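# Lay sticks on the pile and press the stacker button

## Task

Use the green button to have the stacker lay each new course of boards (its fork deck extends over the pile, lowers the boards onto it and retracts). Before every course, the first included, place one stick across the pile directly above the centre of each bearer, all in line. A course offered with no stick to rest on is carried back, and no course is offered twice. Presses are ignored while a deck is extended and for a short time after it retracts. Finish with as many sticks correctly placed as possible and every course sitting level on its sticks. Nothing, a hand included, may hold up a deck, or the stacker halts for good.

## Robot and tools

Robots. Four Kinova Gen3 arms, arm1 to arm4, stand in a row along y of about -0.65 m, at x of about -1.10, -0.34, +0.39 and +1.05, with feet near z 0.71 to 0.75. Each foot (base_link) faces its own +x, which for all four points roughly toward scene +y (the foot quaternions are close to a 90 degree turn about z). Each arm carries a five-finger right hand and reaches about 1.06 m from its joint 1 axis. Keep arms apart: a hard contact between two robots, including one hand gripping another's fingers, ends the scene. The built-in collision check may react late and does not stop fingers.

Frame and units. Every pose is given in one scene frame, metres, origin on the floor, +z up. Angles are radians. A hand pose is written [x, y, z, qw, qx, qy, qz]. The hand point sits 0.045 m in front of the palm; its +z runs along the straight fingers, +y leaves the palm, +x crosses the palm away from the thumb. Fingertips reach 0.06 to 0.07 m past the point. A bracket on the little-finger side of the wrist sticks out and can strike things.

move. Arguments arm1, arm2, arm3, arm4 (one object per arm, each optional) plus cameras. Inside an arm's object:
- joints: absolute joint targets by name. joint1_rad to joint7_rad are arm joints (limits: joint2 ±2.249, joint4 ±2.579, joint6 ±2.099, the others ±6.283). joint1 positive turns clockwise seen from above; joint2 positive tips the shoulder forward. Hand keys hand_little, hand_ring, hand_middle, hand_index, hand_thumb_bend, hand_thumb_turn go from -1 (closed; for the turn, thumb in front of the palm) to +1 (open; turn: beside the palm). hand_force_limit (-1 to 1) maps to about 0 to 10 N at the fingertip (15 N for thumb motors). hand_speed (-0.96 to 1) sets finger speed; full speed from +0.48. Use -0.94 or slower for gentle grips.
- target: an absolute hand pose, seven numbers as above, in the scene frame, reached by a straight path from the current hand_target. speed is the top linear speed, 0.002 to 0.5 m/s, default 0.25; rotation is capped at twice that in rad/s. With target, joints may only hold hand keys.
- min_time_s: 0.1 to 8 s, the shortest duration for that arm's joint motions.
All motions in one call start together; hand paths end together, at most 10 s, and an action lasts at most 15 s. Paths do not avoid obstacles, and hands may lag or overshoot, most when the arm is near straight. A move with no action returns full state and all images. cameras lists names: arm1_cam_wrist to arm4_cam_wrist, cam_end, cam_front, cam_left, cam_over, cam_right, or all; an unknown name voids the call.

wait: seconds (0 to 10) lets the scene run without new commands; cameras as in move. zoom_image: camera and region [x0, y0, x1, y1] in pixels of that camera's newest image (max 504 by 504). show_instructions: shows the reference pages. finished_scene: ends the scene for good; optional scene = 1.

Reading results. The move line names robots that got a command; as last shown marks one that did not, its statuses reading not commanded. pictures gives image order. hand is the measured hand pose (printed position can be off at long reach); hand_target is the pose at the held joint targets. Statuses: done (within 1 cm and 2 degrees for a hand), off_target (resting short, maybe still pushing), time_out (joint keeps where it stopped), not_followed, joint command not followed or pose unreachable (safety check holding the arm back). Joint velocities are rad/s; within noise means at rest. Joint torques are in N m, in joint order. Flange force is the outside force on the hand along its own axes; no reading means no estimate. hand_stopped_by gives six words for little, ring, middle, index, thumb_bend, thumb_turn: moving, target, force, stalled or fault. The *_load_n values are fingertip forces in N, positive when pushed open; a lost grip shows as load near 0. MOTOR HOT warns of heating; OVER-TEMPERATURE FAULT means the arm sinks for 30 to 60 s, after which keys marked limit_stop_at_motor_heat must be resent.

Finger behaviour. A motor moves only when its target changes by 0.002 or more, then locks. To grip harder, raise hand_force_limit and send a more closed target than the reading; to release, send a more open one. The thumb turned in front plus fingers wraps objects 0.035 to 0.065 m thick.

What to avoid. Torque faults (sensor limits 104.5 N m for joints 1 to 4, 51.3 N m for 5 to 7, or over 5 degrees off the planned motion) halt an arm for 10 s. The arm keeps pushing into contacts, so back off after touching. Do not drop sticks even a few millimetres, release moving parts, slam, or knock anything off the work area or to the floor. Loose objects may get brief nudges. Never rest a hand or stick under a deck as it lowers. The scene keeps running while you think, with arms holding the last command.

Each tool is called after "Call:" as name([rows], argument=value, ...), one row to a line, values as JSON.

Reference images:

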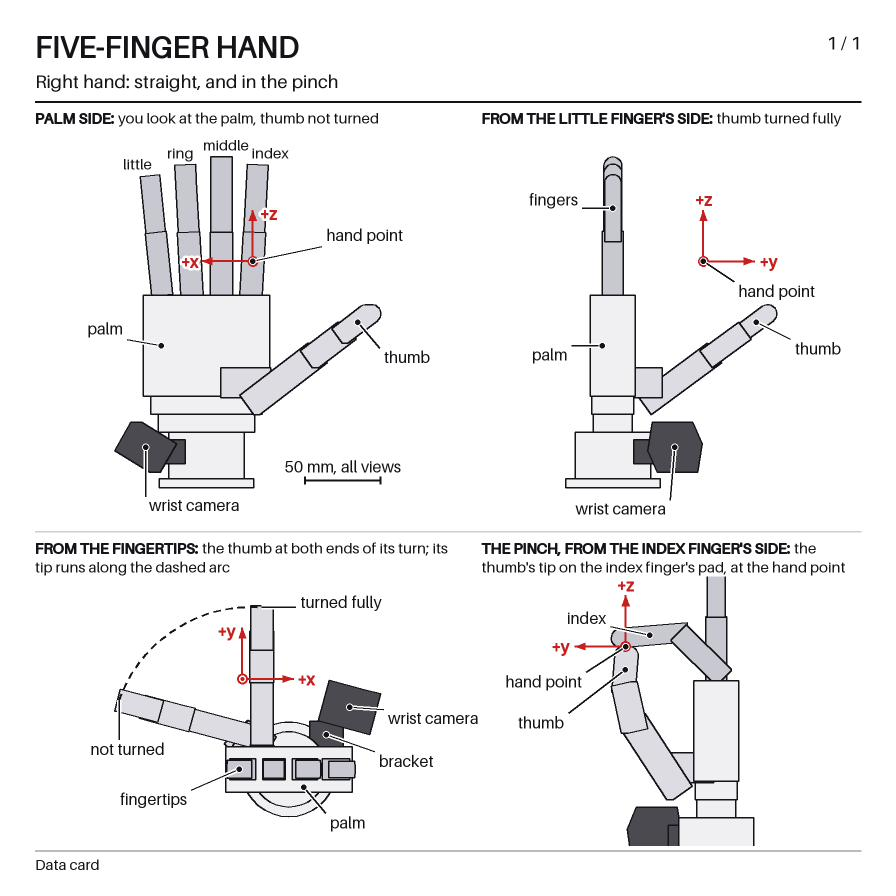

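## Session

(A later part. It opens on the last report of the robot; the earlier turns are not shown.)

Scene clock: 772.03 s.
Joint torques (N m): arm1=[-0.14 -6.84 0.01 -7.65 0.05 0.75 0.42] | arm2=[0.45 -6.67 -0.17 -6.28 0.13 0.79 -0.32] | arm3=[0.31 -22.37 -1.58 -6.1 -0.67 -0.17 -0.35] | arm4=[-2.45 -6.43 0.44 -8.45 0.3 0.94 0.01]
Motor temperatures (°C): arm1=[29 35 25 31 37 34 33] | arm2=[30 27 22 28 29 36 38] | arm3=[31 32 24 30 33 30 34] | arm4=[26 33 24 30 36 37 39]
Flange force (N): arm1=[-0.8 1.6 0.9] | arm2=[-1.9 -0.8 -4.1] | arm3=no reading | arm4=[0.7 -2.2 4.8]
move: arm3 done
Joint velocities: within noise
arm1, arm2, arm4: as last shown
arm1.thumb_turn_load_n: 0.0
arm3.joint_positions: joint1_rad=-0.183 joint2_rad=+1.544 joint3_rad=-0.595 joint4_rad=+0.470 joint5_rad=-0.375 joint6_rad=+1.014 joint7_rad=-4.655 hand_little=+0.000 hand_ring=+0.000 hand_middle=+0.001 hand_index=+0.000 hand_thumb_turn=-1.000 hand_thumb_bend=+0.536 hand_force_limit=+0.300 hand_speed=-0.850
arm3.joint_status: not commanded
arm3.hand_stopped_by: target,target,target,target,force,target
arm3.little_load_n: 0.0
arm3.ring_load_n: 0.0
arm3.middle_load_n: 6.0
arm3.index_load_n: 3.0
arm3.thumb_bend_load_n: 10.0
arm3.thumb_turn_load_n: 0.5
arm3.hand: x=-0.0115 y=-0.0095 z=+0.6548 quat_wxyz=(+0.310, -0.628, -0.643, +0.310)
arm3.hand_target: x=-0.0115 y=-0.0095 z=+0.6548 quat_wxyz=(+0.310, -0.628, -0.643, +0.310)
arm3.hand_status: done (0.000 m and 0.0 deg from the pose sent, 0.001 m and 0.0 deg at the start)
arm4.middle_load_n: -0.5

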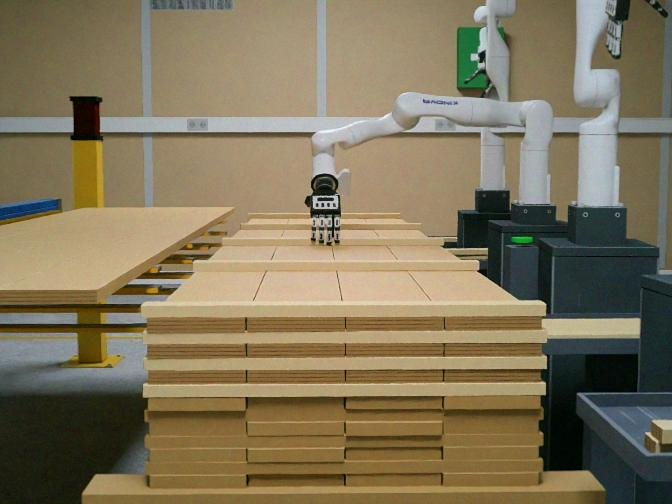

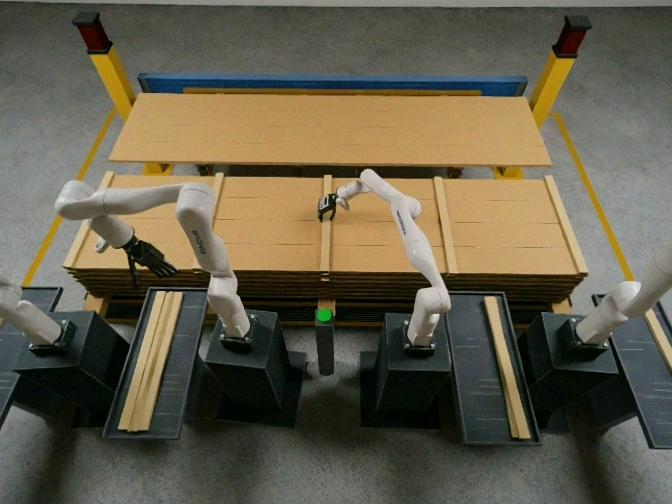

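Call:
move(arm3={"joints":{"hand_thumb_bend":0.95,"hand_speed":-0.8}})

Call:
move(arm3={"target":[-0.0115,-0.0095,0.6608,0.3103,-0.6278,-0.6432,0.3096],"speed":0.03})

Call:
move(arm3={"joints":{"hand_little":0.4,"hand_ring":0.4,"hand_middle":0.4,"hand_index":0.4,"hand_thumb_bend":1.0,"hand_speed":-0.7}})

Call:
move(arm3={"target":[-0.0115,-0.0095,0.75,0.3103,-0.6278,-0.6432,0.3096],"speed":0.1})

Call:
move(arm3={"target":[0.45,-0.28,0.84,0,0,0.8988,-0.4384],"speed":0.3})

Call:
move(arm3={"joints":{"joint1_rad":1.564,"joint2_rad":-0.05,"joint3_rad":0,"joint4_rad":1.6,"joint5_rad":0,"joint6_rad":1.94,"joint7_rad":-1.57},"min_time_s":2.5}, cameras=["cam_over","cam_end"])

Call:
zoom_image(camera="cam_over", region=[50, 150, 610, 340])

Call:
zoom_image(camera="cam_end", region=[130, 190, 560, 340])

Scene clock: 774.53 s.
Joint torques (N m): arm1=[-0.12 -6.84 -0.02 -7.69 0.05 0.72 0.42] | arm2=[0.42 -6.66 -0.15 -6.3 0.13 0.79 -0.33] | arm3=[1.32 -25.56 -2.48 -7.3 -1.33 0.12 -0.49] | arm4=[-2.47 -6.49 0.45 -8.41 0.24 0.95 -0.02]
Motor temperatures (°C): arm1=[29 35 25 31 37 34 33] | arm2=[30 27 22 28 29 36 38] | arm3=[31 32 24 30 33 30 34] | arm4=[26 33 24 30 36 37 39]
Flange force (N): arm1=[-0.7 1.6 1.0] | arm2=[-1.8 -0.8 -4.0] | arm3=no reading | arm4=[0.5 -2.4 4.6]
move: arm3 done
Joint velocities: within noise
arm1.joint_positions: joint1_rad=-1.499 joint2_rad=-0.050 joint3_rad=+0.000 joint4_rad=+1.600 joint5_rad=+0.000 joint6_rad=+1.940 joint7_rad=-1.570 hand_little=+0.400 hand_ring=+0.400 hand_middle=+0.400 hand_index=+0.400 hand_thumb_turn=-1.000 hand_thumb_bend=+1.000 hand_force_limit=+0.300 hand_speed=-0.700
arm1.joint_status: not commanded
arm1.hand_stopped_by: target,target,target,target,target,target
arm1.little_load_n: 0.0
arm1.ring_load_n: 0.0
arm1.middle_load_n: 0.0
arm1.index_load_n: 0.0
arm1.thumb_bend_load_n: 0.0
arm1.thumb_turn_load_n: 0.0
arm1.hand: x=-1.3132 y=-0.7015 z=+1.1059 quat_wxyz=(+0.005, +0.985, +0.002, +0.172)
arm1.hand_target: x=-1.3132 y=-0.7015 z=+1.1059 quat_wxyz=(+0.005, +0.985, +0.002, +0.172)
arm1.hand_status: not commanded
arm2, arm4: as last shown
arm2.thumb_turn_load_n: 0.5
arm3.joint_positions: joint1_rad=-0.183 joint2_rad=+1.544 joint3_rad=-0.595 joint4_rad=+0.470 joint5_rad=-0.375 joint6_rad=+1.014 joint7_rad=-4.655 hand_little=+0.000 hand_ring=+0.000 hand_middle=+0.000 hand_index=+0.000 hand_thumb_turn=-1.000 hand_thumb_bend=+0.950 hand_force_limit=+0.300 hand_speed=-0.800
arm3.joint_status: all done
arm3.hand_stopped_by: target,target,target,target,target,target
arm3.little_load_n: 0.0
arm3.ring_load_n: 0.0
arm3.middle_load_n: 0.5
arm3.index_load_n: 0.0
arm3.thumb_bend_load_n: 0.0
arm3.thumb_turn_load_n: 0.0
arm3.hand: x=-0.0115 y=-0.0095 z=+0.6548 quat_wxyz=(+0.310, -0.628, -0.643, +0.310)
arm3.hand_target: x=-0.0115 y=-0.0095 z=+0.6548 quat_wxyz=(+0.310, -0.628, -0.643, +0.310)
arm3.hand_status: not commanded
arm4.middle_load_n: 0.0
pictures: none

Scene clock: 775.50 s.
Joint torques (N m): arm1=[-0.19 -6.76 0.04 -7.61 0.04 0.72 0.41] | arm2=[0.42 -6.66 -0.15 -6.28 0.13 0.77 -0.3] | arm3=[1.22 -25.6 -2.49 -7.26 -1.31 0.13 -0.45] | arm4=[-2.36 -6.53 0.59 -8.32 0.26 0.94 0]
Motor temperatures (°C): arm1=[29 35 25 31 37 34 33] | arm2=[29 27 22 28 29 36 38] | arm3=[31 32 24 30 33 30 34] | arm4=[26 33 24 30 36 37 39]
Flange force (N): arm1=[-0.6 1.5 0.8] | arm2=[-1.9 -0.7 -4.2] | arm3=no reading | arm4=[0.3 -1.9 4.2]
move: arm3 done
Joint velocities: within noise
arm1, arm2, arm4: as last shown
arm2.thumb_turn_load_n: 0.0
arm3.joint_positions: joint1_rad=-0.181 joint2_rad=+1.532 joint3_rad=-0.595 joint4_rad=+0.480 joint5_rad=-0.375 joint6_rad=+1.014 joint7_rad=-4.660 hand_little=+0.000 hand_ring=+0.000 hand_middle=+0.000 hand_index=+0.000 hand_thumb_turn=-1.000 hand_thumb_bend=+0.950 hand_force_limit=+0.300 hand_speed=-0.800
arm3.joint_status: not commanded
arm3.hand_stopped_by: target,target,target,target,target,target
arm3.little_load_n: 0.0
arm3.ring_load_n: 0.0
arm3.middle_load_n: 0.5
arm3.index_load_n: 0.0
arm3.thumb_bend_load_n: 0.0
arm3.thumb_turn_load_n: 0.0
arm3.hand: x=-0.0115 y=-0.0095 z=+0.6608 quat_wxyz=(+0.310, -0.628, -0.643, +0.310)
arm3.hand_target: x=-0.0115 y=-0.0095 z=+0.6608 quat_wxyz=(+0.310, -0.628, -0.643, +0.310)
arm3.hand_status: done (0.000 m and 0.0 deg from the pose sent, 0.006 m and 0.0 deg at the start)
pictures: none

Scene clock: 776.47 s.
Joint torques (N m): arm1=[-0.17 -6.79 -0.01 -7.71 0.05 0.73 0.43] | arm2=[0.4 -6.64 -0.15 -6.3 0.18 0.79 -0.3] | arm3=[1.06 -25.49 -2.61 -7.19 -1.36 0.09 -0.49] | arm4=[-2.36 -6.55 0.5 -8.28 0.23 1.03 0]
Motor temperatures (°C): arm1=[29 35 25 31 37 34 33] | arm2=[29 27 22 28 29 36 38] | arm3=[31 32 24 30 33 30 34] | arm4=[26 33 24 30 36 37 39]
Flange force (N): arm1=[-0.6 1.5 1.1] | arm2=[-1.8 -0.7 -4.0] | arm3=no reading | arm4=[0.1 -2.1 4.3]
move: arm3 done
Joint velocities: within noise
arm1, arm2, arm4: as last shown
arm3.joint_positions: joint1_rad=-0.181 joint2_rad=+1.532 joint3_rad=-0.595 joint4_rad=+0.480 joint5_rad=-0.375 joint6_rad=+1.014 joint7_rad=-4.660 hand_little=+0.400 hand_ring=+0.400 hand_middle=+0.400 hand_index=+0.400 hand_thumb_turn=-1.000 hand_thumb_bend=+1.000 hand_force_limit=+0.300 hand_speed=-0.700
arm3.joint_status: all done
arm3.hand_stopped_by: target,target,target,target,target,target
arm3.little_load_n: 0.0
arm3.ring_load_n: 0.0
arm3.middle_load_n: 0.0
arm3.index_load_n: 0.0
arm3.thumb_bend_load_n: 0.0
arm3.thumb_turn_load_n: 0.0
arm3.hand: x=-0.0115 y=-0.0095 z=+0.6608 quat_wxyz=(+0.310, -0.628, -0.643, +0.310)
arm3.hand_target: x=-0.0115 y=-0.0095 z=+0.6608 quat_wxyz=(+0.310, -0.628, -0.643, +0.310)
arm3.hand_status: not commanded
pictures: none

Scene clock: 777.87 s.
Joint torques (N m): arm1=[-0.14 -6.8 0.03 -7.63 0.07 0.7 0.41] | arm2=[0.39 -6.68 -0.2 -6.31 0.17 0.77 -0.32] | arm3=[1.02 -25.3 -2.79 -7.73 -1.4 -0.03 -0.49] | arm4=[-2.43 -6.43 0.48 -8.36 0.28 1 0]
Motor temperatures (°C): arm1=[29 35 25 31 37 34 33] | arm2=[29 27 22 28 29 36 38] | arm3=[31 33 24 30 33 30 34] | arm4=[26 33 24 30 36 37 39]
Flange force (N): arm1=[-0.7 1.6 0.7] | arm2=[-1.9 -0.9 -4.1] | arm3=[-12.8 0.2 -3.2] | arm4=[0.5 -2.1 4.6]
move: arm3 done
Joint velocities: within noise
arm1, arm2, arm4: as last shown
arm1.little_load_n: 0.5
arm1.ring_load_n: 0.5
arm3.joint_positions: joint1_rad=-0.165 joint2_rad=+1.379 joint3_rad=-0.586 joint4_rad=+0.555 joint5_rad=-0.375 joint6_rad=+1.050 joint7_rad=-4.749 hand_little=+0.400 hand_ring=+0.400 hand_middle=+0.400 hand_index=+0.400 hand_thumb_turn=-1.000 hand_thumb_bend=+1.000 hand_force_limit=+0.300 hand_speed=-0.700
arm3.joint_status: not commanded
arm3.hand_stopped_by: target,target,target,target,target,target
arm3.little_load_n: 0.0
arm3.ring_load_n: 0.0
arm3.middle_load_n: 0.0
arm3.index_load_n: 0.0
arm3.thumb_bend_load_n: 0.0
arm3.thumb_turn_load_n: 0.0
arm3.hand: x=-0.0115 y=-0.0095 z=+0.7500 quat_wxyz=(+0.310, -0.628, -0.643, +0.310)
arm3.hand_target: x=-0.0115 y=-0.0095 z=+0.7500 quat_wxyz=(+0.310, -0.628, -0.643, +0.310)
arm3.hand_status: done (0.000 m and 0.0 deg from the pose sent, 0.089 m and 0.0 deg at the start)
pictures: none

Scene clock: 781.17 s.
Joint torques (N m): arm1=[-0.12 -6.8 -0.02 -7.66 0.06 0.73 0.45] | arm2=[0.4 -6.65 -0.15 -6.33 0.14 0.76 -0.32] | arm3=[0.87 -19.13 -1.79 -5.12 -0.23 1.88 -0.47] | arm4=[-2.37 -6.51 0.49 -8.38 0.27 0.95 0]
Motor temperatures (°C): arm1=[29 34 25 31 37 34 33] | arm2=[29 27 22 28 29 36 38] | arm3=[31 33 24 30 33 30 34] | arm4=[26 33 24 30 36 37 39]
Flange force (N): arm1=[-0.7 1.7 0.9] | arm2=[-1.8 -0.8 -4.0] | arm3=[1.0 -4.3 2.9] | arm4=[0.4 -2.1 4.5]
move: arm3 done
Joint velocities: within noise
arm1, arm4: as last shown
arm1.little_load_n: 0.0
arm1.ring_load_n: 0.0
arm2.joint_positions: joint1_rad=-1.672 joint2_rad=-0.050 joint3_rad=+0.000 joint4_rad=+1.600 joint5_rad=+0.000 joint6_rad=+1.940 joint7_rad=-1.570 hand_little=+1.000 hand_ring=+1.000 hand_middle=+1.000 hand_index=+1.000 hand_thumb_turn=-1.000 hand_thumb_bend=+1.000 hand_force_limit=+0.300 hand_speed=-0.700
arm2.joint_status: not commanded
arm2.hand_stopped_by: target,target,target,target,target,target
arm2.little_load_n: 0.0
arm2.ring_load_n: 0.0
arm2.middle_load_n: 0.0
arm2.index_load_n: 0.0
arm2.thumb_bend_load_n: 0.0
arm2.thumb_turn_load_n: 0.0
arm2.hand: x=-0.5457 y=-0.6850 z=+1.1522 quat_wxyz=(+0.000, +0.985, +0.000, +0.171)
arm2.hand_target: x=-0.5457 y=-0.6850 z=+1.1522 quat_wxyz=(+0.000, +0.985, +0.000, +0.171)
arm2.hand_status: not commanded
arm3.joint_positions: joint1_rad=+0.304 joint2_rad=+1.003 joint3_rad=-0.614 joint4_rad=+1.217 joint5_rad=+0.278 joint6_rad=+1.956 joint7_rad=-3.462 hand_little=+0.400 hand_ring=+0.400 hand_middle=+0.400 hand_index=+0.400 hand_thumb_turn=-1.000 hand_thumb_bend=+1.000 hand_force_limit=+0.300 hand_speed=-0.700
arm3.joint_status: not commanded
arm3.hand_stopped_by: target,target,target,target,target,target
arm3.little_load_n: 0.0
arm3.ring_load_n: 0.0
arm3.middle_load_n: 0.0
arm3.index_load_n: 0.0
arm3.thumb_bend_load_n: 0.0
arm3.thumb_turn_load_n: 0.0
arm3.hand: x=+0.4500 y=-0.2800 z=+0.8400 quat_wxyz=(+0.000, +0.000, -0.899, +0.438)
arm3.hand_target: x=+0.4500 y=-0.2800 z=+0.8400 quat_wxyz=(+0.000, +0.000, -0.899, +0.438)
arm3.hand_status: done (0.000 m and 0.0 deg from the pose sent, 0.542 m and 88.9 deg at the start)
arm4.thumb_turn_load_n: 0.5
pictures: none

Scene clock: 784.07 s.
Joint torques (N m): arm1=[-0.18 -6.86 0.03 -7.7 0.06 0.75 0.42] | arm2=[0.42 -6.68 -0.2 -6.27 0.16 0.8 -0.3] | arm3=[0.58 -5.68 0.86 -8.11 0.2 0.81 -0.41] | arm4=[-2.44 -6.52 0.39 -8.32 0.27 1 -0.01]
Motor temperatures (°C): arm1=[29 34 25 31 37 34 33] | arm2=[29 27 22 28 29 36 38] | arm3=[31 33 24 30 33 30 34] | arm4=[26 33 24 30 36 37 39]
Flange force (N): arm1=[-0.8 1.6 1.1] | arm2=[-1.9 -0.8 -4.1] | arm3=[1.7 1.6 3.1] | arm4=[0.3 -2.4 4.4]
move: arm3 done
Joint velocities: within noise
arm1, arm2, arm4: as last shown
arm2.little_load_n: -0.5
arm3.joint_positions: joint1_rad=+1.564 joint2_rad=-0.050 joint3_rad=+0.000 joint4_rad=+1.600 joint5_rad=+0.000 joint6_rad=+1.940 joint7_rad=-1.570 hand_little=+0.400 hand_ring=+0.400 hand_middle=+0.400 hand_index=+0.400 hand_thumb_turn=-1.000 hand_thumb_bend=+1.000 hand_force_limit=+0.300 hand_speed=-0.700
arm3.joint_status: all done
arm3.hand_stopped_by: target,target,target,target,target,target
arm3.little_load_n: 0.0
arm3.ring_load_n: 0.0
arm3.middle_load_n: 0.0
arm3.index_load_n: 0.5
arm3.thumb_bend_load_n: 0.0
arm3.thumb_turn_load_n: 0.0
arm3.hand: x=+0.5933 y=-0.6257 z=+1.1246 quat_wxyz=(+0.166, +0.000, -0.986, -0.002)
arm3.hand_target: x=+0.5933 y=-0.6257 z=+1.1246 quat_wxyz=(+0.166, +0.000, -0.986, -0.002)
arm3.hand_status: not commanded
arm4.thumb_turn_load_n: 0.0
pictures: cam_end, cam_over

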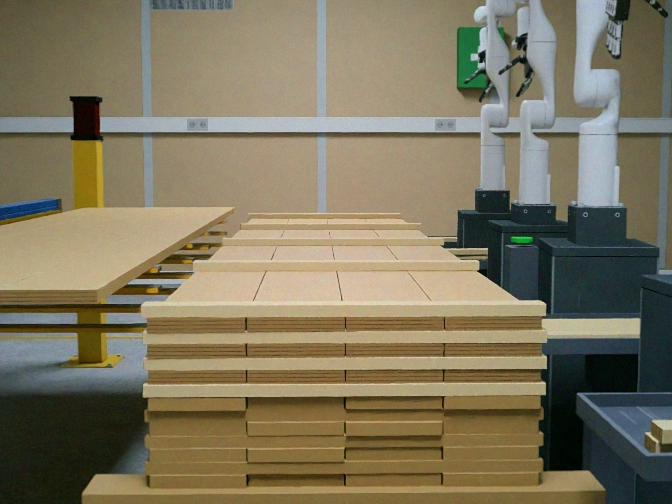

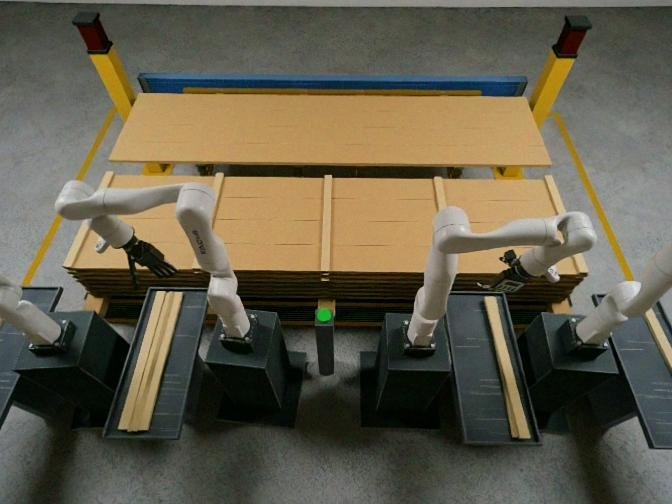

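Region (50, 150, 610, 340) is 560x190 pixels. A region can be at most 504 by 504 pixels.

Scaled by 1.172 from the camera's image (finer frame: 960x720).

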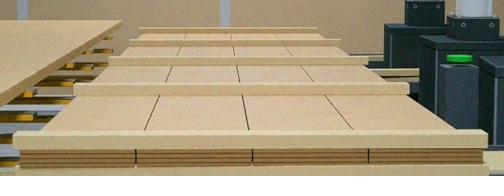

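Call:
move(arm2={"joints":{"joint1_rad":1.155,"joint2_rad":0.1,"joint3_rad":0,"joint4_rad":1.6,"joint5_rad":0,"joint6_rad":1.94,"joint7_rad":-1.57},"min_time_s":3.5})

Call:
move(arm2={"target":[-0.0063,-0.6055,0.80,0,0.9877,0.1564,0],"speed":0.2})

Call:
move(arm2={"target":[0,-0.601,0.715,0,0.9877,0.1564,0],"speed":0.1}, cameras=["cam_front","cam_end","cam_over"])

Scene clock: 788.40 s.
Joint torques (N m): arm1=[-0.16 -6.79 -0.02 -7.67 0.04 0.69 0.43] | arm2=[0.42 -9.3 -0.15 -5.86 0.13 1.15 -0.29] | arm3=[0.56 -5.75 0.86 -8.13 0.23 0.83 -0.44] | arm4=[-2.33 -6.48 0.53 -8.36 0.28 0.96 -0.02]
Motor temperatures (°C): arm1=[29 34 25 31 37 34 33] | arm2=[29 27 22 28 29 36 38] | arm3=[31 33 24 30 33 30 34] | arm4=[26 32 24 30 36 37 39]
Flange force (N): arm1=[-0.6 1.5 0.9] | arm2=[-2.1 -0.4 -4.2] | arm3=[1.5 1.5 3.2] | arm4=[0.5 -2.0 4.5]
move: arm2 done
Joint velocities: within noise
arm1, arm3: as last shown
arm1.little_load_n: 0.5
arm2.joint_positions: joint1_rad=+1.155 joint2_rad=+0.100 joint3_rad=+0.000 joint4_rad=+1.600 joint5_rad=+0.000 joint6_rad=+1.940 joint7_rad=-1.570 hand_little=+1.000 hand_ring=+1.000 hand_middle=+1.000 hand_index=+1.000 hand_thumb_turn=-1.000 hand_thumb_bend=+1.000 hand_force_limit=+0.300 hand_speed=-0.700
arm2.joint_status: all done
arm2.hand_stopped_by: target,target,target,target,target,target
arm2.little_load_n: 0.0
arm2.ring_load_n: 0.0
arm2.middle_load_n: 0.0
arm2.index_load_n: 0.0
arm2.thumb_bend_load_n: 0.0
arm2.thumb_turn_load_n: 0.0
arm2.hand: x=-0.1289 y=-0.5459 z=+1.1177 quat_wxyz=(+0.245, +0.152, -0.957, +0.038)
arm2.hand_target: x=-0.1289 y=-0.5459 z=+1.1177 quat_wxyz=(+0.245, +0.152, -0.957, +0.038)
arm2.hand_status: not commanded
arm3.index_load_n: -0.5
arm4.joint_positions: joint1_rad=+1.506 joint2_rad=-0.050 joint3_rad=+0.000 joint4_rad=+1.600 joint5_rad=+0.000 joint6_rad=+1.940 joint7_rad=-1.570 hand_little=+0.400 hand_ring=+0.400 hand_middle=+0.400 hand_index=+0.400 hand_thumb_turn=-1.000 hand_thumb_bend=+1.000 hand_force_limit=+0.300 hand_speed=-0.700
arm4.joint_status: not commanded
arm4.hand_stopped_by: target,target,target,target,target,target
arm4.little_load_n: 0.0
arm4.ring_load_n: 0.0
arm4.middle_load_n: 0.0
arm4.index_load_n: 0.0
arm4.thumb_bend_load_n: 0.0
arm4.thumb_turn_load_n: 0.0
arm4.hand: x=+1.2579 y=-0.6149 z=+1.1461 quat_wxyz=(+0.171, +0.000, -0.985, +0.000)
arm4.hand_target: x=+1.2579 y=-0.6149 z=+1.1461 quat_wxyz=(+0.171, +0.000, -0.985, +0.000)
arm4.hand_status: not commanded
pictures: none

Scene clock: 796.83 s.
Joint torques (N m): arm1=[-0.14 -6.83 0.04 -7.73 0.08 0.74 0.45] | arm2=[0.36 -13.77 -2.27 -2.79 0.16 0 -0.34] | arm3=[0.54 -5.72 0.81 -8.14 0.2 0.8 -0.42] | arm4=[-2.47 -6.41 0.42 -8.4 0.24 0.99 0.01]
Motor temperatures (°C): arm1=[29 34 25 31 37 34 33] | arm2=[29 27 22 28 29 36 38] | arm3=[31 32 24 30 33 30 34] | arm4=[26 32 24 30 36 37 39]
Flange force (N): arm1=[-0.7 1.8 1.2] | arm2=[4.4 -0.3 0.7] | arm3=[1.7 1.4 3.2] | arm4=[0.6 -2.3 4.8]
move: arm2 done
Joint velocities: within noise
arm1, arm3, arm4: as last shown
arm1.little_load_n: 0.0
arm2.joint_positions: joint1_rad=+1.533 joint2_rad=+0.594 joint3_rad=-0.616 joint4_rad=+2.124 joint5_rad=+0.614 joint6_rad=+0.600 joint7_rad=+0.892 hand_little=+1.000 hand_ring=+1.000 hand_middle=+1.000 hand_index=+1.000 hand_thumb_turn=-1.000 hand_thumb_bend=+1.000 hand_force_limit=+0.300 hand_speed=-0.700
arm2.joint_status: not commanded
arm2.hand_stopped_by: target,target,target,target,target,target
arm2.little_load_n: 0.0
arm2.ring_load_n: 0.0
arm2.middle_load_n: 0.0
arm2.index_load_n: 0.0
arm2.thumb_bend_load_n: 0.0
arm2.thumb_turn_load_n: 0.0
arm2.hand: x=-0.0063 y=-0.6055 z=+0.8000 quat_wxyz=(+0.000, +0.988, +0.156, +0.000)
arm2.hand_target: x=-0.0063 y=-0.6055 z=+0.8000 quat_wxyz=(+0.000, +0.988, +0.156, +0.000)
arm2.hand_status: done (0.000 m and 0.0 deg from the pose sent, 0.346 m and 179.9 deg at the start)
arm3.index_load_n: 0.0
pictures: none

Scene clock: 798.27 s.
Joint torques (N m): arm1=[-0.13 -6.83 0.02 -7.69 0.08 0.72 0.44] | arm2=[0.42 -14.89 -1.67 -0.92 0.14 -0.1 -0.3] | arm3=[0.54 -5.71 0.87 -8.16 0.2 0.81 -0.44] | arm4=[-2.38 -6.45 0.44 -8.35 0.23 1 -0.03]
Motor temperatures (°C): arm1=[29 34 25 31 37 34 33] | arm2=[29 27 22 28 29 36 38] | arm3=[31 32 24 30 33 30 34] | arm4=[26 32 24 30 36 37 39]
Flange force (N): arm1=[-0.7 1.7 1.0] | arm2=[3.7 -0.7 -0.2] | arm3=[1.7 1.4 3.3] | arm4=[0.5 -2.3 4.6]
move: arm2 done
Joint velocities: within noise
arm1.joint_positions: joint1_rad=-1.499 joint2_rad=-0.050 joint3_rad=+0.000 joint4_rad=+1.600 joint5_rad=+0.000 joint6_rad=+1.940 joint7_rad=-1.570 hand_little=+0.400 hand_ring=+0.400 hand_middle=+0.400 hand_index=+0.400 hand_thumb_turn=-1.000 hand_thumb_bend=+1.000 hand_force_limit=+0.300 hand_speed=-0.700
arm1.joint_status: not commanded
arm1.hand_stopped_by: target,target,target,target,target,target
arm1.little_load_n: 0.0
arm1.ring_load_n: 0.0
arm1.middle_load_n: 0.0
arm1.index_load_n: 0.0
arm1.thumb_bend_load_n: 0.0
arm1.thumb_turn_load_n: -0.5
arm1.hand: x=-1.3132 y=-0.7015 z=+1.1059 quat_wxyz=(+0.005, +0.985, +0.002, +0.172)
arm1.hand_target: x=-1.3132 y=-0.7015 z=+1.1059 quat_wxyz=(+0.005, +0.985, +0.002, +0.172)
arm1.hand_status: not commanded
arm2.joint_positions: joint1_rad=+1.360 joint2_rad=+0.788 joint3_rad=-0.390 joint4_rad=+2.138 joint5_rad=+0.848 joint6_rad=+0.370 joint7_rad=+0.681 hand_little=+1.000 hand_ring=+1.000 hand_middle=+1.000 hand_index=+1.000 hand_thumb_turn=-1.000 hand_thumb_bend=+1.000 hand_force_limit=+0.300 hand_speed=-0.700
arm2.joint_status: not commanded
arm2.hand_stopped_by: target,target,target,target,target,target
arm2.little_load_n: 0.0
arm2.ring_load_n: 0.0
arm2.middle_load_n: 0.0
arm2.index_load_n: 0.0
arm2.thumb_bend_load_n: 0.0
arm2.thumb_turn_load_n: 0.0
arm2.hand: x=+0.0000 y=-0.6010 z=+0.7150 quat_wxyz=(+0.000, +0.988, +0.156, +0.000)
arm2.hand_target: x=+0.0000 y=-0.6010 z=+0.7150 quat_wxyz=(+0.000, +0.988, +0.156, +0.000)
arm2.hand_status: done (0.000 m and 0.0 deg from the pose sent, 0.085 m and 0.0 deg at the start)
arm3, arm4: as last shown
arm4.index_load_n: 0.5
pictures: cam_end, cam_front, cam_over

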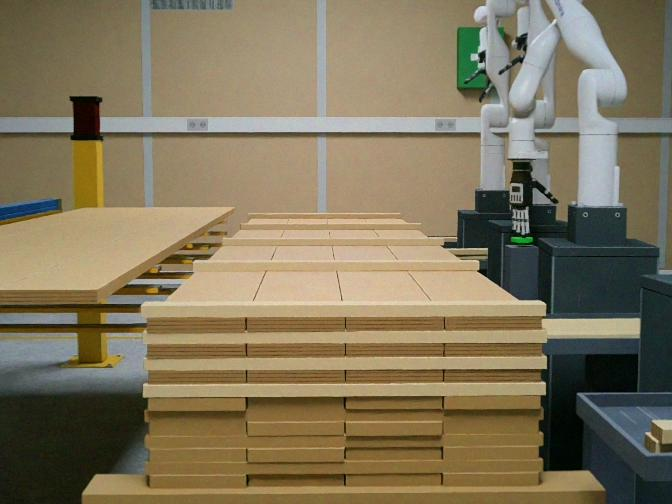

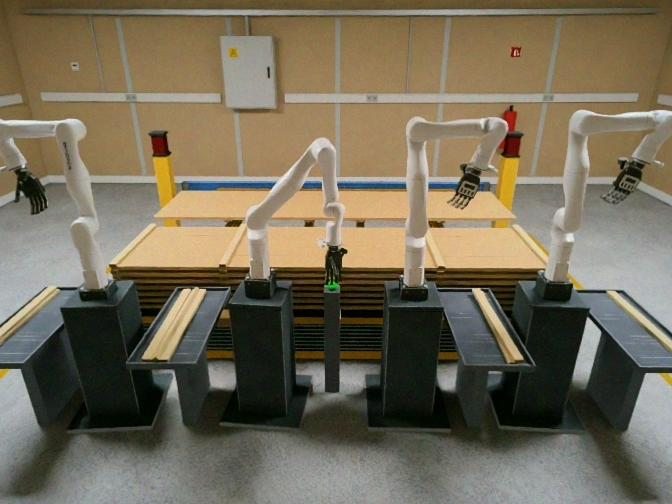

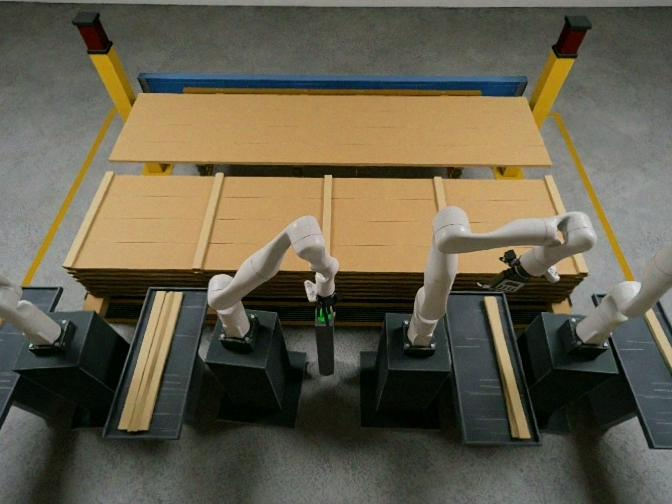

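Call:
move(arm2={"target":[0,-0.601,0.7088,0,0.9877,0.1564,0],"speed":0.03})

Call:
move(arm2={"target":[0,-0.601,0.72,0,0.9877,0.1564,0],"speed":0.03}, cameras=["cam_over"])

Scene clock: 799.43 s.
Joint torques (N m): arm1=[-0.13 -6.84 -0.01 -7.68 0.07 0.72 0.39] | arm2=[0.5 5.55 1.86 1.9 0.38 -0.8 -0.31] | arm3=[0.54 -5.71 0.87 -8.13 0.22 0.81 -0.41] | arm4=[-2.48 -6.45 0.49 -8.33 0.26 0.95 -0.07]
Motor temperatures (°C): arm1=[29 34 25 31 37 34 33] | arm2=[29 26 22 28 29 36 38] | arm3=[31 32 24 30 33 30 34] | arm4=[26 32 24 30 36 37 39]
Flange force (N): arm1=[-0.7 1.5 0.9] | arm2=[1.7 -0.8 -60.4] | arm3=[1.6 1.6 3.2] | arm4=[0.5 -2.5 4.4]
move: arm2 done
Joint velocities: within noise
arm1, arm3, arm4: as last shown
arm1.thumb_turn_load_n: 0.0
arm2.joint_positions: joint1_rad=+1.345 joint2_rad=+0.801 joint3_rad=-0.369 joint4_rad=+2.138 joint5_rad=+0.864 joint6_rad=+0.351 joint7_rad=+0.666 hand_little=+1.000 hand_ring=+1.000 hand_middle=+0.999 hand_index=+1.000 hand_thumb_turn=-1.000 hand_thumb_bend=+1.000 hand_force_limit=+0.300 hand_speed=-0.700
arm2.joint_status: not commanded
arm2.hand_stopped_by: target,target,target,target,target,target
arm2.little_load_n: 0.0
arm2.ring_load_n: 0.5
arm2.middle_load_n: -7.5
arm2.index_load_n: 0.0
arm2.thumb_bend_load_n: 0.0
arm2.thumb_turn_load_n: 0.0
arm2.hand: x=+0.0000 y=-0.6010 z=+0.7088 quat_wxyz=(+0.000, +0.988, +0.156, +0.000)
arm2.hand_target: x=+0.0000 y=-0.6010 z=+0.7088 quat_wxyz=(+0.000, +0.988, +0.156, +0.000)
arm2.hand_status: done (0.000 m and 0.0 deg from the pose sent, 0.006 m and 0.0 deg at the start)
arm4.index_load_n: 0.0
pictures: none

Scene clock: 800.40 s.
Joint torques (N m): arm1=[-0.14 -6.79 0.01 -7.7 0.06 0.74 0.46] | arm2=[0.39 -15.57 -1.83 -1.16 0.18 0 -0.32] | arm3=[0.52 -5.72 0.88 -8.14 0.23 0.77 -0.44] | arm4=[-2.34 -6.45 0.55 -8.39 0.23 0.98 -0.06]
Motor temperatures (°C): arm1=[29 34 25 31 37 34 33] | arm2=[29 27 22 28 29 36 38] | arm3=[31 32 24 30 33 30 34] | arm4=[26 32 24 30 36 37 39]
Flange force (N): arm1=[-0.7 1.7 1.1] | arm2=[3.8 -0.6 1.9] | arm3=[1.7 1.4 3.1] | arm4=[0.5 -2.2 4.7]
move: arm2 done
Joint velocities: within noise
arm1, arm3, arm4: as last shown
arm2.joint_positions: joint1_rad=+1.371 joint2_rad=+0.777 joint3_rad=-0.406 joint4_rad=+2.138 joint5_rad=+0.834 joint6_rad=+0.386 joint7_rad=+0.694 hand_little=+1.000 hand_ring=+1.000 hand_middle=+1.000 hand_index=+1.000 hand_thumb_turn=-1.000 hand_thumb_bend=+1.000 hand_force_limit=+0.300 hand_speed=-0.700
arm2.joint_status: not commanded
arm2.hand_stopped_by: target,target,target,target,target,target
arm2.little_load_n: 0.0
arm2.ring_load_n: 0.0
arm2.middle_load_n: 0.0
arm2.index_load_n: 0.0
arm2.thumb_bend_load_n: 0.0
arm2.thumb_turn_load_n: 0.0
arm2.hand: x=+0.0000 y=-0.6010 z=+0.7200 quat_wxyz=(+0.000, +0.988, +0.156, +0.000)
arm2.hand_target: x=+0.0000 y=-0.6010 z=+0.7200 quat_wxyz=(+0.000, +0.988, +0.156, +0.000)
arm2.hand_status: done (0.000 m and 0.0 deg from the pose sent, 0.011 m and 0.0 deg at the start)

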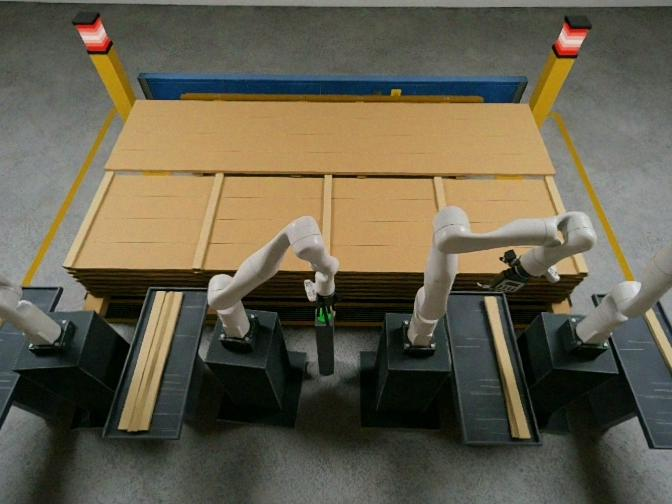

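Call:
wait(seconds=9, cameras=["cam_over","cam_end"])

Scene clock: 809.70 s.
Joint torques (N m): arm1=[-0.17 -6.8 0.01 -7.67 0.1 0.76 0.47] | arm2=[0.36 -15.59 -1.83 -1.18 0.14 0.01 -0.31] | arm3=[0.53 -5.74 0.84 -8.14 0.2 0.8 -0.41] | arm4=[-2.39 -6.42 0.53 -8.34 0.27 0.96 0.01]
Motor temperatures (°C): arm1=[29 34 25 31 37 34 33] | arm2=[29 27 22 28 29 35 38] | arm3=[31 32 24 30 33 30 34] | arm4=[26 32 24 30 36 37 39]
Flange force (N): arm1=[-0.7 1.8 1.0] | arm2=[3.7 -0.5 2.0] | arm3=[1.6 1.5 3.2] | arm4=[0.6 -2.0 4.4]
Joint velocities: within noise
arm1.joint_positions: joint1_rad=-1.499 joint2_rad=-0.050 joint3_rad=+0.000 joint4_rad=+1.600 joint5_rad=+0.000 joint6_rad=+1.940 joint7_rad=-1.570 hand_little=+0.400 hand_ring=+0.400 hand_middle=+0.400 hand_index=+0.400 hand_thumb_turn=-1.000 hand_thumb_bend=+1.000 hand_force_limit=+0.300 hand_speed=-0.700
arm1.joint_status: not commanded
arm1.hand_stopped_by: target,target,target,target,target,target
arm1.little_load_n: 0.0
arm1.ring_load_n: 0.0
arm1.middle_load_n: 0.5
arm1.index_load_n: 0.0
arm1.thumb_bend_load_n: 0.0
arm1.thumb_turn_load_n: 0.0
arm1.hand: x=-1.3132 y=-0.7015 z=+1.1059 quat_wxyz=(+0.005, +0.985, +0.002, +0.172)
arm1.hand_target: x=-1.3132 y=-0.7015 z=+1.1059 quat_wxyz=(+0.005, +0.985, +0.002, +0.172)
arm1.hand_status: not commanded
arm2.joint_positions: joint1_rad=+1.371 joint2_rad=+0.777 joint3_rad=-0.406 joint4_rad=+2.138 joint5_rad=+0.834 joint6_rad=+0.386 joint7_rad=+0.694 hand_little=+1.000 hand_ring=+1.000 hand_middle=+1.000 hand_index=+1.000 hand_thumb_turn=-1.000 hand_thumb_bend=+1.000 hand_force_limit=+0.300 hand_speed=-0.700
arm2.joint_status: not commanded
arm2.hand_stopped_by: target,target,target,target,target,target
arm2.little_load_n: 0.0
arm2.ring_load_n: 0.0
arm2.middle_load_n: 0.0
arm2.index_load_n: 0.0
arm2.thumb_bend_load_n: -0.5
arm2.thumb_turn_load_n: 0.0
arm2.hand: x=+0.0000 y=-0.6010 z=+0.7200 quat_wxyz=(+0.000, +0.988, +0.156, +0.000)
arm2.hand_target: x=+0.0000 y=-0.6010 z=+0.7200 quat_wxyz=(+0.000, +0.988, +0.156, +0.000)
arm2.hand_status: done (0.000 m and 0.0 deg from the pose sent, 0.011 m and 0.0 deg at the start)
arm3.joint_positions: joint1_rad=+1.564 joint2_rad=-0.050 joint3_rad=+0.000 joint4_rad=+1.600 joint5_rad=+0.000 joint6_rad=+1.940 joint7_rad=-1.570 hand_little=+0.400 hand_ring=+0.400 hand_middle=+0.400 hand_index=+0.400 hand_thumb_turn=-1.000 hand_thumb_bend=+1.000 hand_force_limit=+0.300 hand_speed=-0.700
arm3.joint_status: not commanded
arm3.hand_stopped_by: target,target,target,target,target,target
arm3.little_load_n: 0.0
arm3.ring_load_n: 0.0
arm3.middle_load_n: 0.0
arm3.index_load_n: 0.0
arm3.thumb_bend_load_n: 0.0
arm3.thumb_turn_load_n: 0.0
arm3.hand: x=+0.5933 y=-0.6257 z=+1.1246 quat_wxyz=(+0.166, +0.000, -0.986, -0.002)
arm3.hand_target: x=+0.5933 y=-0.6257 z=+1.1246 quat_wxyz=(+0.166, +0.000, -0.986, -0.002)
arm3.hand_status: not commanded
arm4.joint_positions: joint1_rad=+1.506 joint2_rad=-0.050 joint3_rad=+0.000 joint4_rad=+1.600 joint5_rad=+0.000 joint6_rad=+1.940 joint7_rad=-1.570 hand_little=+0.400 hand_ring=+0.400 hand_middle=+0.400 hand_index=+0.400 hand_thumb_turn=-1.000 hand_thumb_bend=+1.000 hand_force_limit=+0.300 hand_speed=-0.700
arm4.joint_status: not commanded
arm4.hand_stopped_by: target,target,target,target,target,target
arm4.little_load_n: 0.0
arm4.ring_load_n: 0.0
arm4.middle_load_n: 0.0
arm4.index_load_n: 0.0
arm4.thumb_bend_load_n: 0.0
arm4.thumb_turn_load_n: 0.0
arm4.hand: x=+1.2579 y=-0.6149 z=+1.1461 quat_wxyz=(+0.171, +0.000, -0.985, +0.000)
arm4.hand_target: x=+1.2579 y=-0.6149 z=+1.1461 quat_wxyz=(+0.171, +0.000, -0.985, +0.000)
arm4.hand_status: not commanded
wait: 9.00 s; at rest from the start
pictures: cam_end, cam_over

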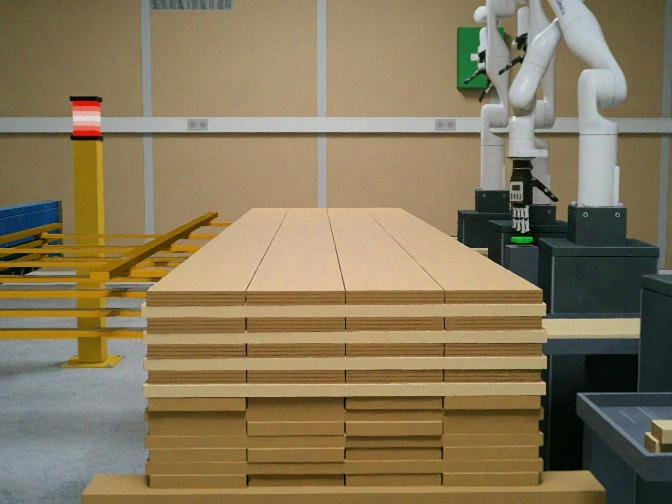

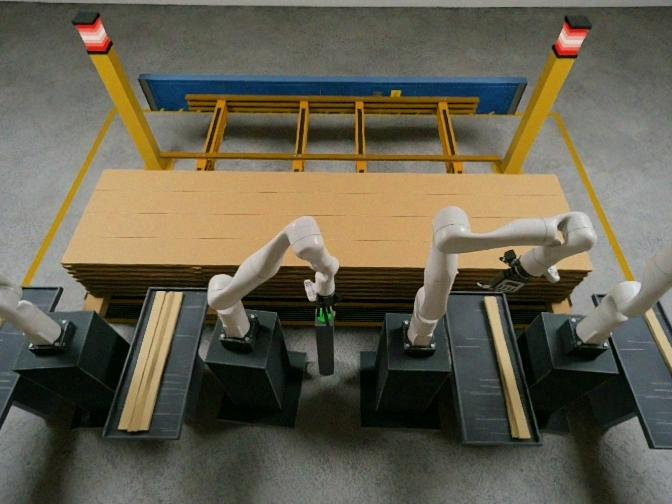

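Call:
wait(seconds=5)

Call:
move(arm2={"target":[0,-0.601,0.90,0,0.9877,0.1564,0],"speed":0.15}, cameras=["cam_over","cam_end","cam_front","cam_left","cam_right"])

Call:
zoom_image(camera="cam_end", region=[120, 190, 580, 504])

Call:
zoom_image(camera="cam_front", region=[90, 210, 580, 360])

Scene clock: 814.97 s.
Joint torques (N m): arm1=[-0.12 -6.8 0.01 -7.65 0.06 0.75 0.4] | arm2=[0.42 -15.54 -1.8 -1.18 0.17 0.01 -0.34] | arm3=[0.55 -5.72 0.82 -8.18 0.25 0.79 -0.43] | arm4=[-2.4 -6.52 0.42 -8.34 0.27 0.98 -0.02]
Motor temperatures (°C): arm1=[29 34 25 31 37 34 33] | arm2=[29 27 22 28 29 35 38] | arm3=[31 32 24 30 33 30 34] | arm4=[26 32 24 30 36 37 39]
Flange force (N): arm1=[-0.7 1.5 1.0] | arm2=[3.7 -0.6 1.8] | arm3=[1.7 1.4 3.3] | arm4=[0.3 -2.3 4.4]
Joint velocities: within noise
arm1.joint_positions: joint1_rad=-1.499 joint2_rad=-0.050 joint3_rad=+0.000 joint4_rad=+1.600 joint5_rad=+0.000 joint6_rad=+1.940 joint7_rad=-1.570 hand_little=+0.400 hand_ring=+0.400 hand_middle=+0.400 hand_index=+0.400 hand_thumb_turn=-1.000 hand_thumb_bend=+1.000 hand_force_limit=+0.300 hand_speed=-0.700
arm1.joint_status: not commanded
arm1.hand_stopped_by: target,target,target,target,target,target
arm1.little_load_n: 0.0
arm1.ring_load_n: 0.0
arm1.middle_load_n: 0.0
arm1.index_load_n: 0.0
arm1.thumb_bend_load_n: 0.0
arm1.thumb_turn_load_n: 0.0
arm1.hand: x=-1.3132 y=-0.7015 z=+1.1059 quat_wxyz=(+0.005, +0.985, +0.002, +0.172)
arm1.hand_target: x=-1.3132 y=-0.7015 z=+1.1059 quat_wxyz=(+0.005, +0.985, +0.002, +0.172)
arm1.hand_status: not commanded
arm2.joint_positions: joint1_rad=+1.371 joint2_rad=+0.777 joint3_rad=-0.406 joint4_rad=+2.138 joint5_rad=+0.834 joint6_rad=+0.386 joint7_rad=+0.694 hand_little=+1.000 hand_ring=+1.000 hand_middle=+1.000 hand_index=+1.000 hand_thumb_turn=-1.000 hand_thumb_bend=+1.000 hand_force_limit=+0.300 hand_speed=-0.700
arm2.joint_status: not commanded
arm2.hand_stopped_by: target,target,target,target,target,target
arm2.little_load_n: 0.0
arm2.ring_load_n: 0.0
arm2.middle_load_n: 0.0
arm2.index_load_n: 0.0
arm2.thumb_bend_load_n: 0.0
arm2.thumb_turn_load_n: 0.0
arm2.hand: x=+0.0000 y=-0.6010 z=+0.7200 quat_wxyz=(+0.000, +0.988, +0.156, +0.000)
arm2.hand_target: x=+0.0000 y=-0.6010 z=+0.7200 quat_wxyz=(+0.000, +0.988, +0.156, +0.000)
arm2.hand_status: done (0.000 m and 0.0 deg from the pose sent, 0.011 m and 0.0 deg at the start)
arm3.joint_positions: joint1_rad=+1.564 joint2_rad=-0.050 joint3_rad=+0.000 joint4_rad=+1.600 joint5_rad=+0.000 joint6_rad=+1.940 joint7_rad=-1.570 hand_little=+0.400 hand_ring=+0.400 hand_middle=+0.400 hand_index=+0.400 hand_thumb_turn=-1.000 hand_thumb_bend=+1.000 hand_force_limit=+0.300 hand_speed=-0.700
arm3.joint_status: not commanded
arm3.hand_stopped_by: target,target,target,target,target,target
arm3.little_load_n: 0.0
arm3.ring_load_n: 0.0
arm3.middle_load_n: 0.0
arm3.index_load_n: 0.0
arm3.thumb_bend_load_n: 0.0
arm3.thumb_turn_load_n: 0.0
arm3.hand: x=+0.5933 y=-0.6257 z=+1.1246 quat_wxyz=(+0.166, +0.000, -0.986, -0.002)
arm3.hand_target: x=+0.5933 y=-0.6257 z=+1.1246 quat_wxyz=(+0.166, +0.000, -0.986, -0.002)
arm3.hand_status: not commanded
arm4.joint_positions: joint1_rad=+1.506 joint2_rad=-0.050 joint3_rad=+0.000 joint4_rad=+1.600 joint5_rad=+0.000 joint6_rad=+1.940 joint7_rad=-1.570 hand_little=+0.400 hand_ring=+0.400 hand_middle=+0.400 hand_index=+0.400 hand_thumb_turn=-1.000 hand_thumb_bend=+1.000 hand_force_limit=+0.300 hand_speed=-0.700
arm4.joint_status: not commanded
arm4.hand_stopped_by: target,target,target,target,target,target
arm4.little_load_n: 0.0
arm4.ring_load_n: 0.0
arm4.middle_load_n: 0.0
arm4.index_load_n: 0.0
arm4.thumb_bend_load_n: 0.0
arm4.thumb_turn_load_n: 0.0
arm4.hand: x=+1.2579 y=-0.6149 z=+1.1461 quat_wxyz=(+0.171, +0.000, -0.985, +0.000)
arm4.hand_target: x=+1.2579 y=-0.6149 z=+1.1461 quat_wxyz=(+0.171, +0.000, -0.985, +0.000)
arm4.hand_status: not commanded
wait: 5.00 s; at rest from the start
pictures: none

Scene clock: 816.77 s.
Joint torques (N m): arm1=[-0.18 -6.86 0.02 -7.65 0.05 0.73 0.39] | arm2=[0.37 -11.98 -2.2 -4.84 0.17 0.02 -0.32] | arm3=[0.53 -5.73 0.82 -8.16 0.25 0.82 -0.42] | arm4=[-2.33 -6.47 0.44 -8.3 0.26 0.96 -0.02]
Motor temperatures (°C): arm1=[29 34 25 31 37 34 33] | arm2=[29 27 22 28 29 35 38] | arm3=[31 32 24 30 33 30 34] | arm4=[26 32 24 30 36 37 39]
Flange force (N): arm1=[-0.8 1.4 0.8] | arm2=[4.6 -0.2 -0.7] | arm3=[1.6 1.4 3.3] | arm4=[0.4 -2.2 4.3]
move: arm2 done
Joint velocities: within noise
arm1, arm3, arm4: as last shown
arm2.joint_positions: joint1_rad=+1.665 joint2_rad=+0.408 joint3_rad=-0.773 joint4_rad=+1.982 joint5_rad=+0.368 joint6_rad=+0.891 joint7_rad=+1.113 hand_little=+1.000 hand_ring=+1.000 hand_middle=+1.000 hand_index=+1.000 hand_thumb_turn=-1.000 hand_thumb_bend=+1.000 hand_force_limit=+0.300 hand_speed=-0.700
arm2.joint_status: not commanded
arm2.hand_stopped_by: target,target,target,target,target,target
arm2.little_load_n: 0.0
arm2.ring_load_n: 0.0
arm2.middle_load_n: 0.0
arm2.index_load_n: 0.0
arm2.thumb_bend_load_n: 0.0
arm2.thumb_turn_load_n: 0.0
arm2.hand: x=+0.0000 y=-0.6010 z=+0.9000 quat_wxyz=(+0.000, +0.988, +0.156, +0.000)
arm2.hand_target: x=+0.0000 y=-0.6010 z=+0.9000 quat_wxyz=(+0.000, +0.988, +0.156, +0.000)
arm2.hand_status: done (0.000 m and 0.0 deg from the pose sent, 0.180 m and 0.0 deg at the start)
arm3.thumb_bend_load_n: -0.5
pictures: cam_end, cam_front, cam_left, cam_over, cam_right

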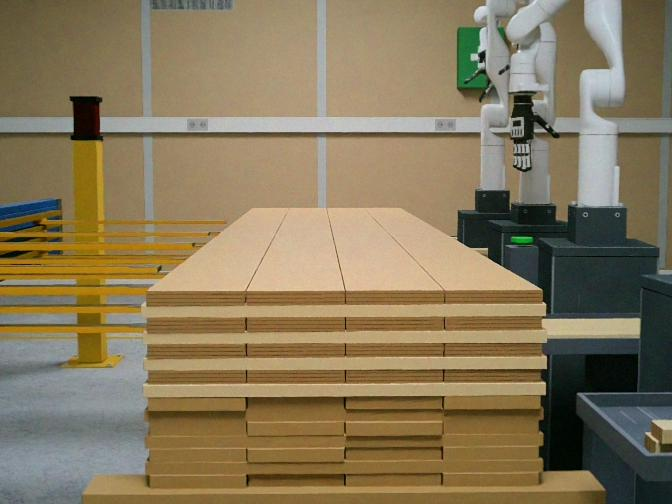

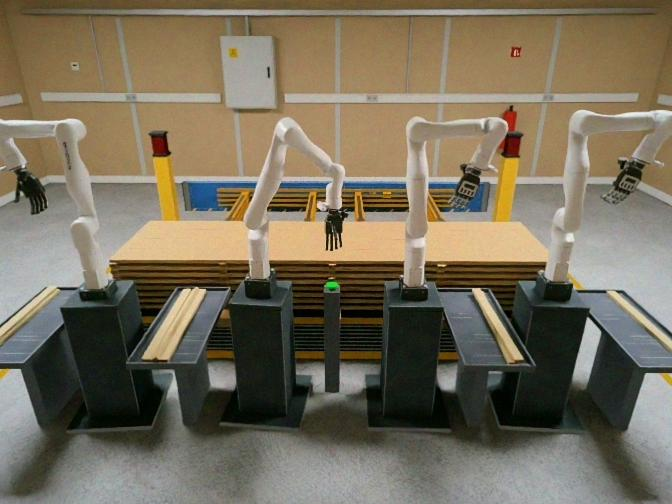

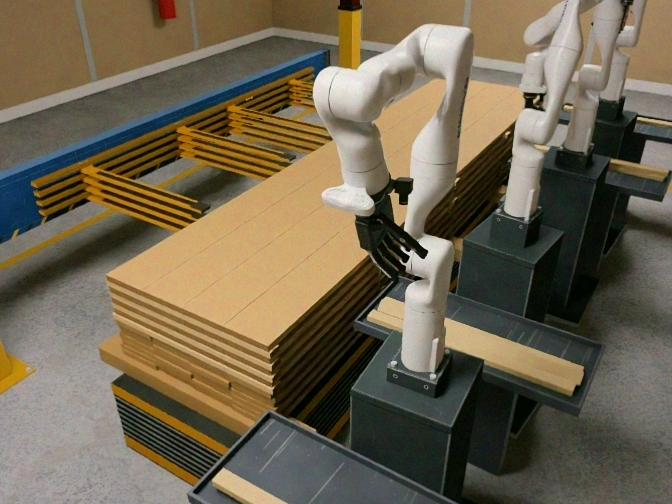

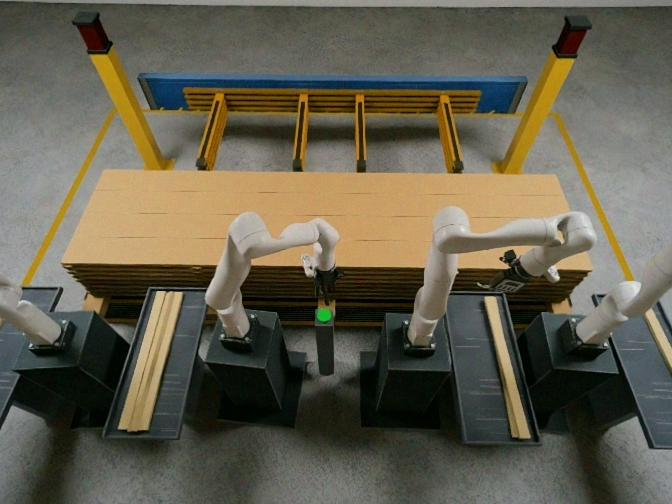

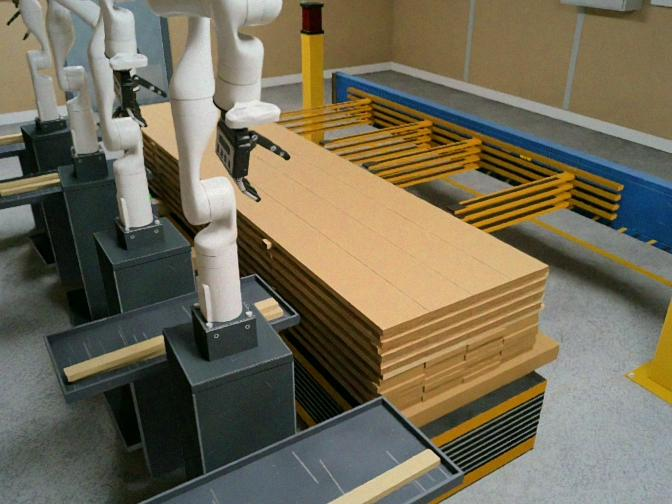

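Scaled by 1.096 from the camera's image (finer frame: 960x720).

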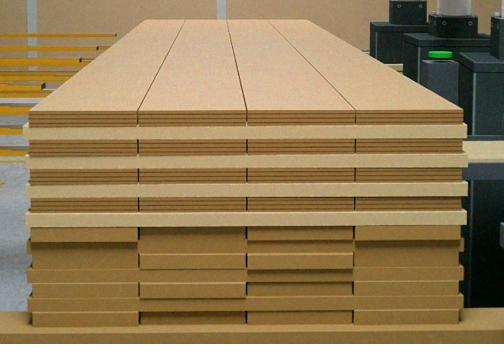

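Scaled by 1.029 from the camera's image (finer frame: 960x720).

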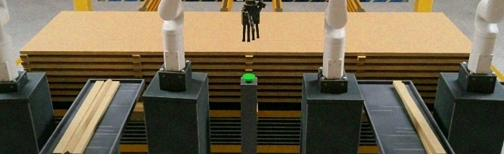

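Call:
finished_scene()

The scene is finished: the task was done.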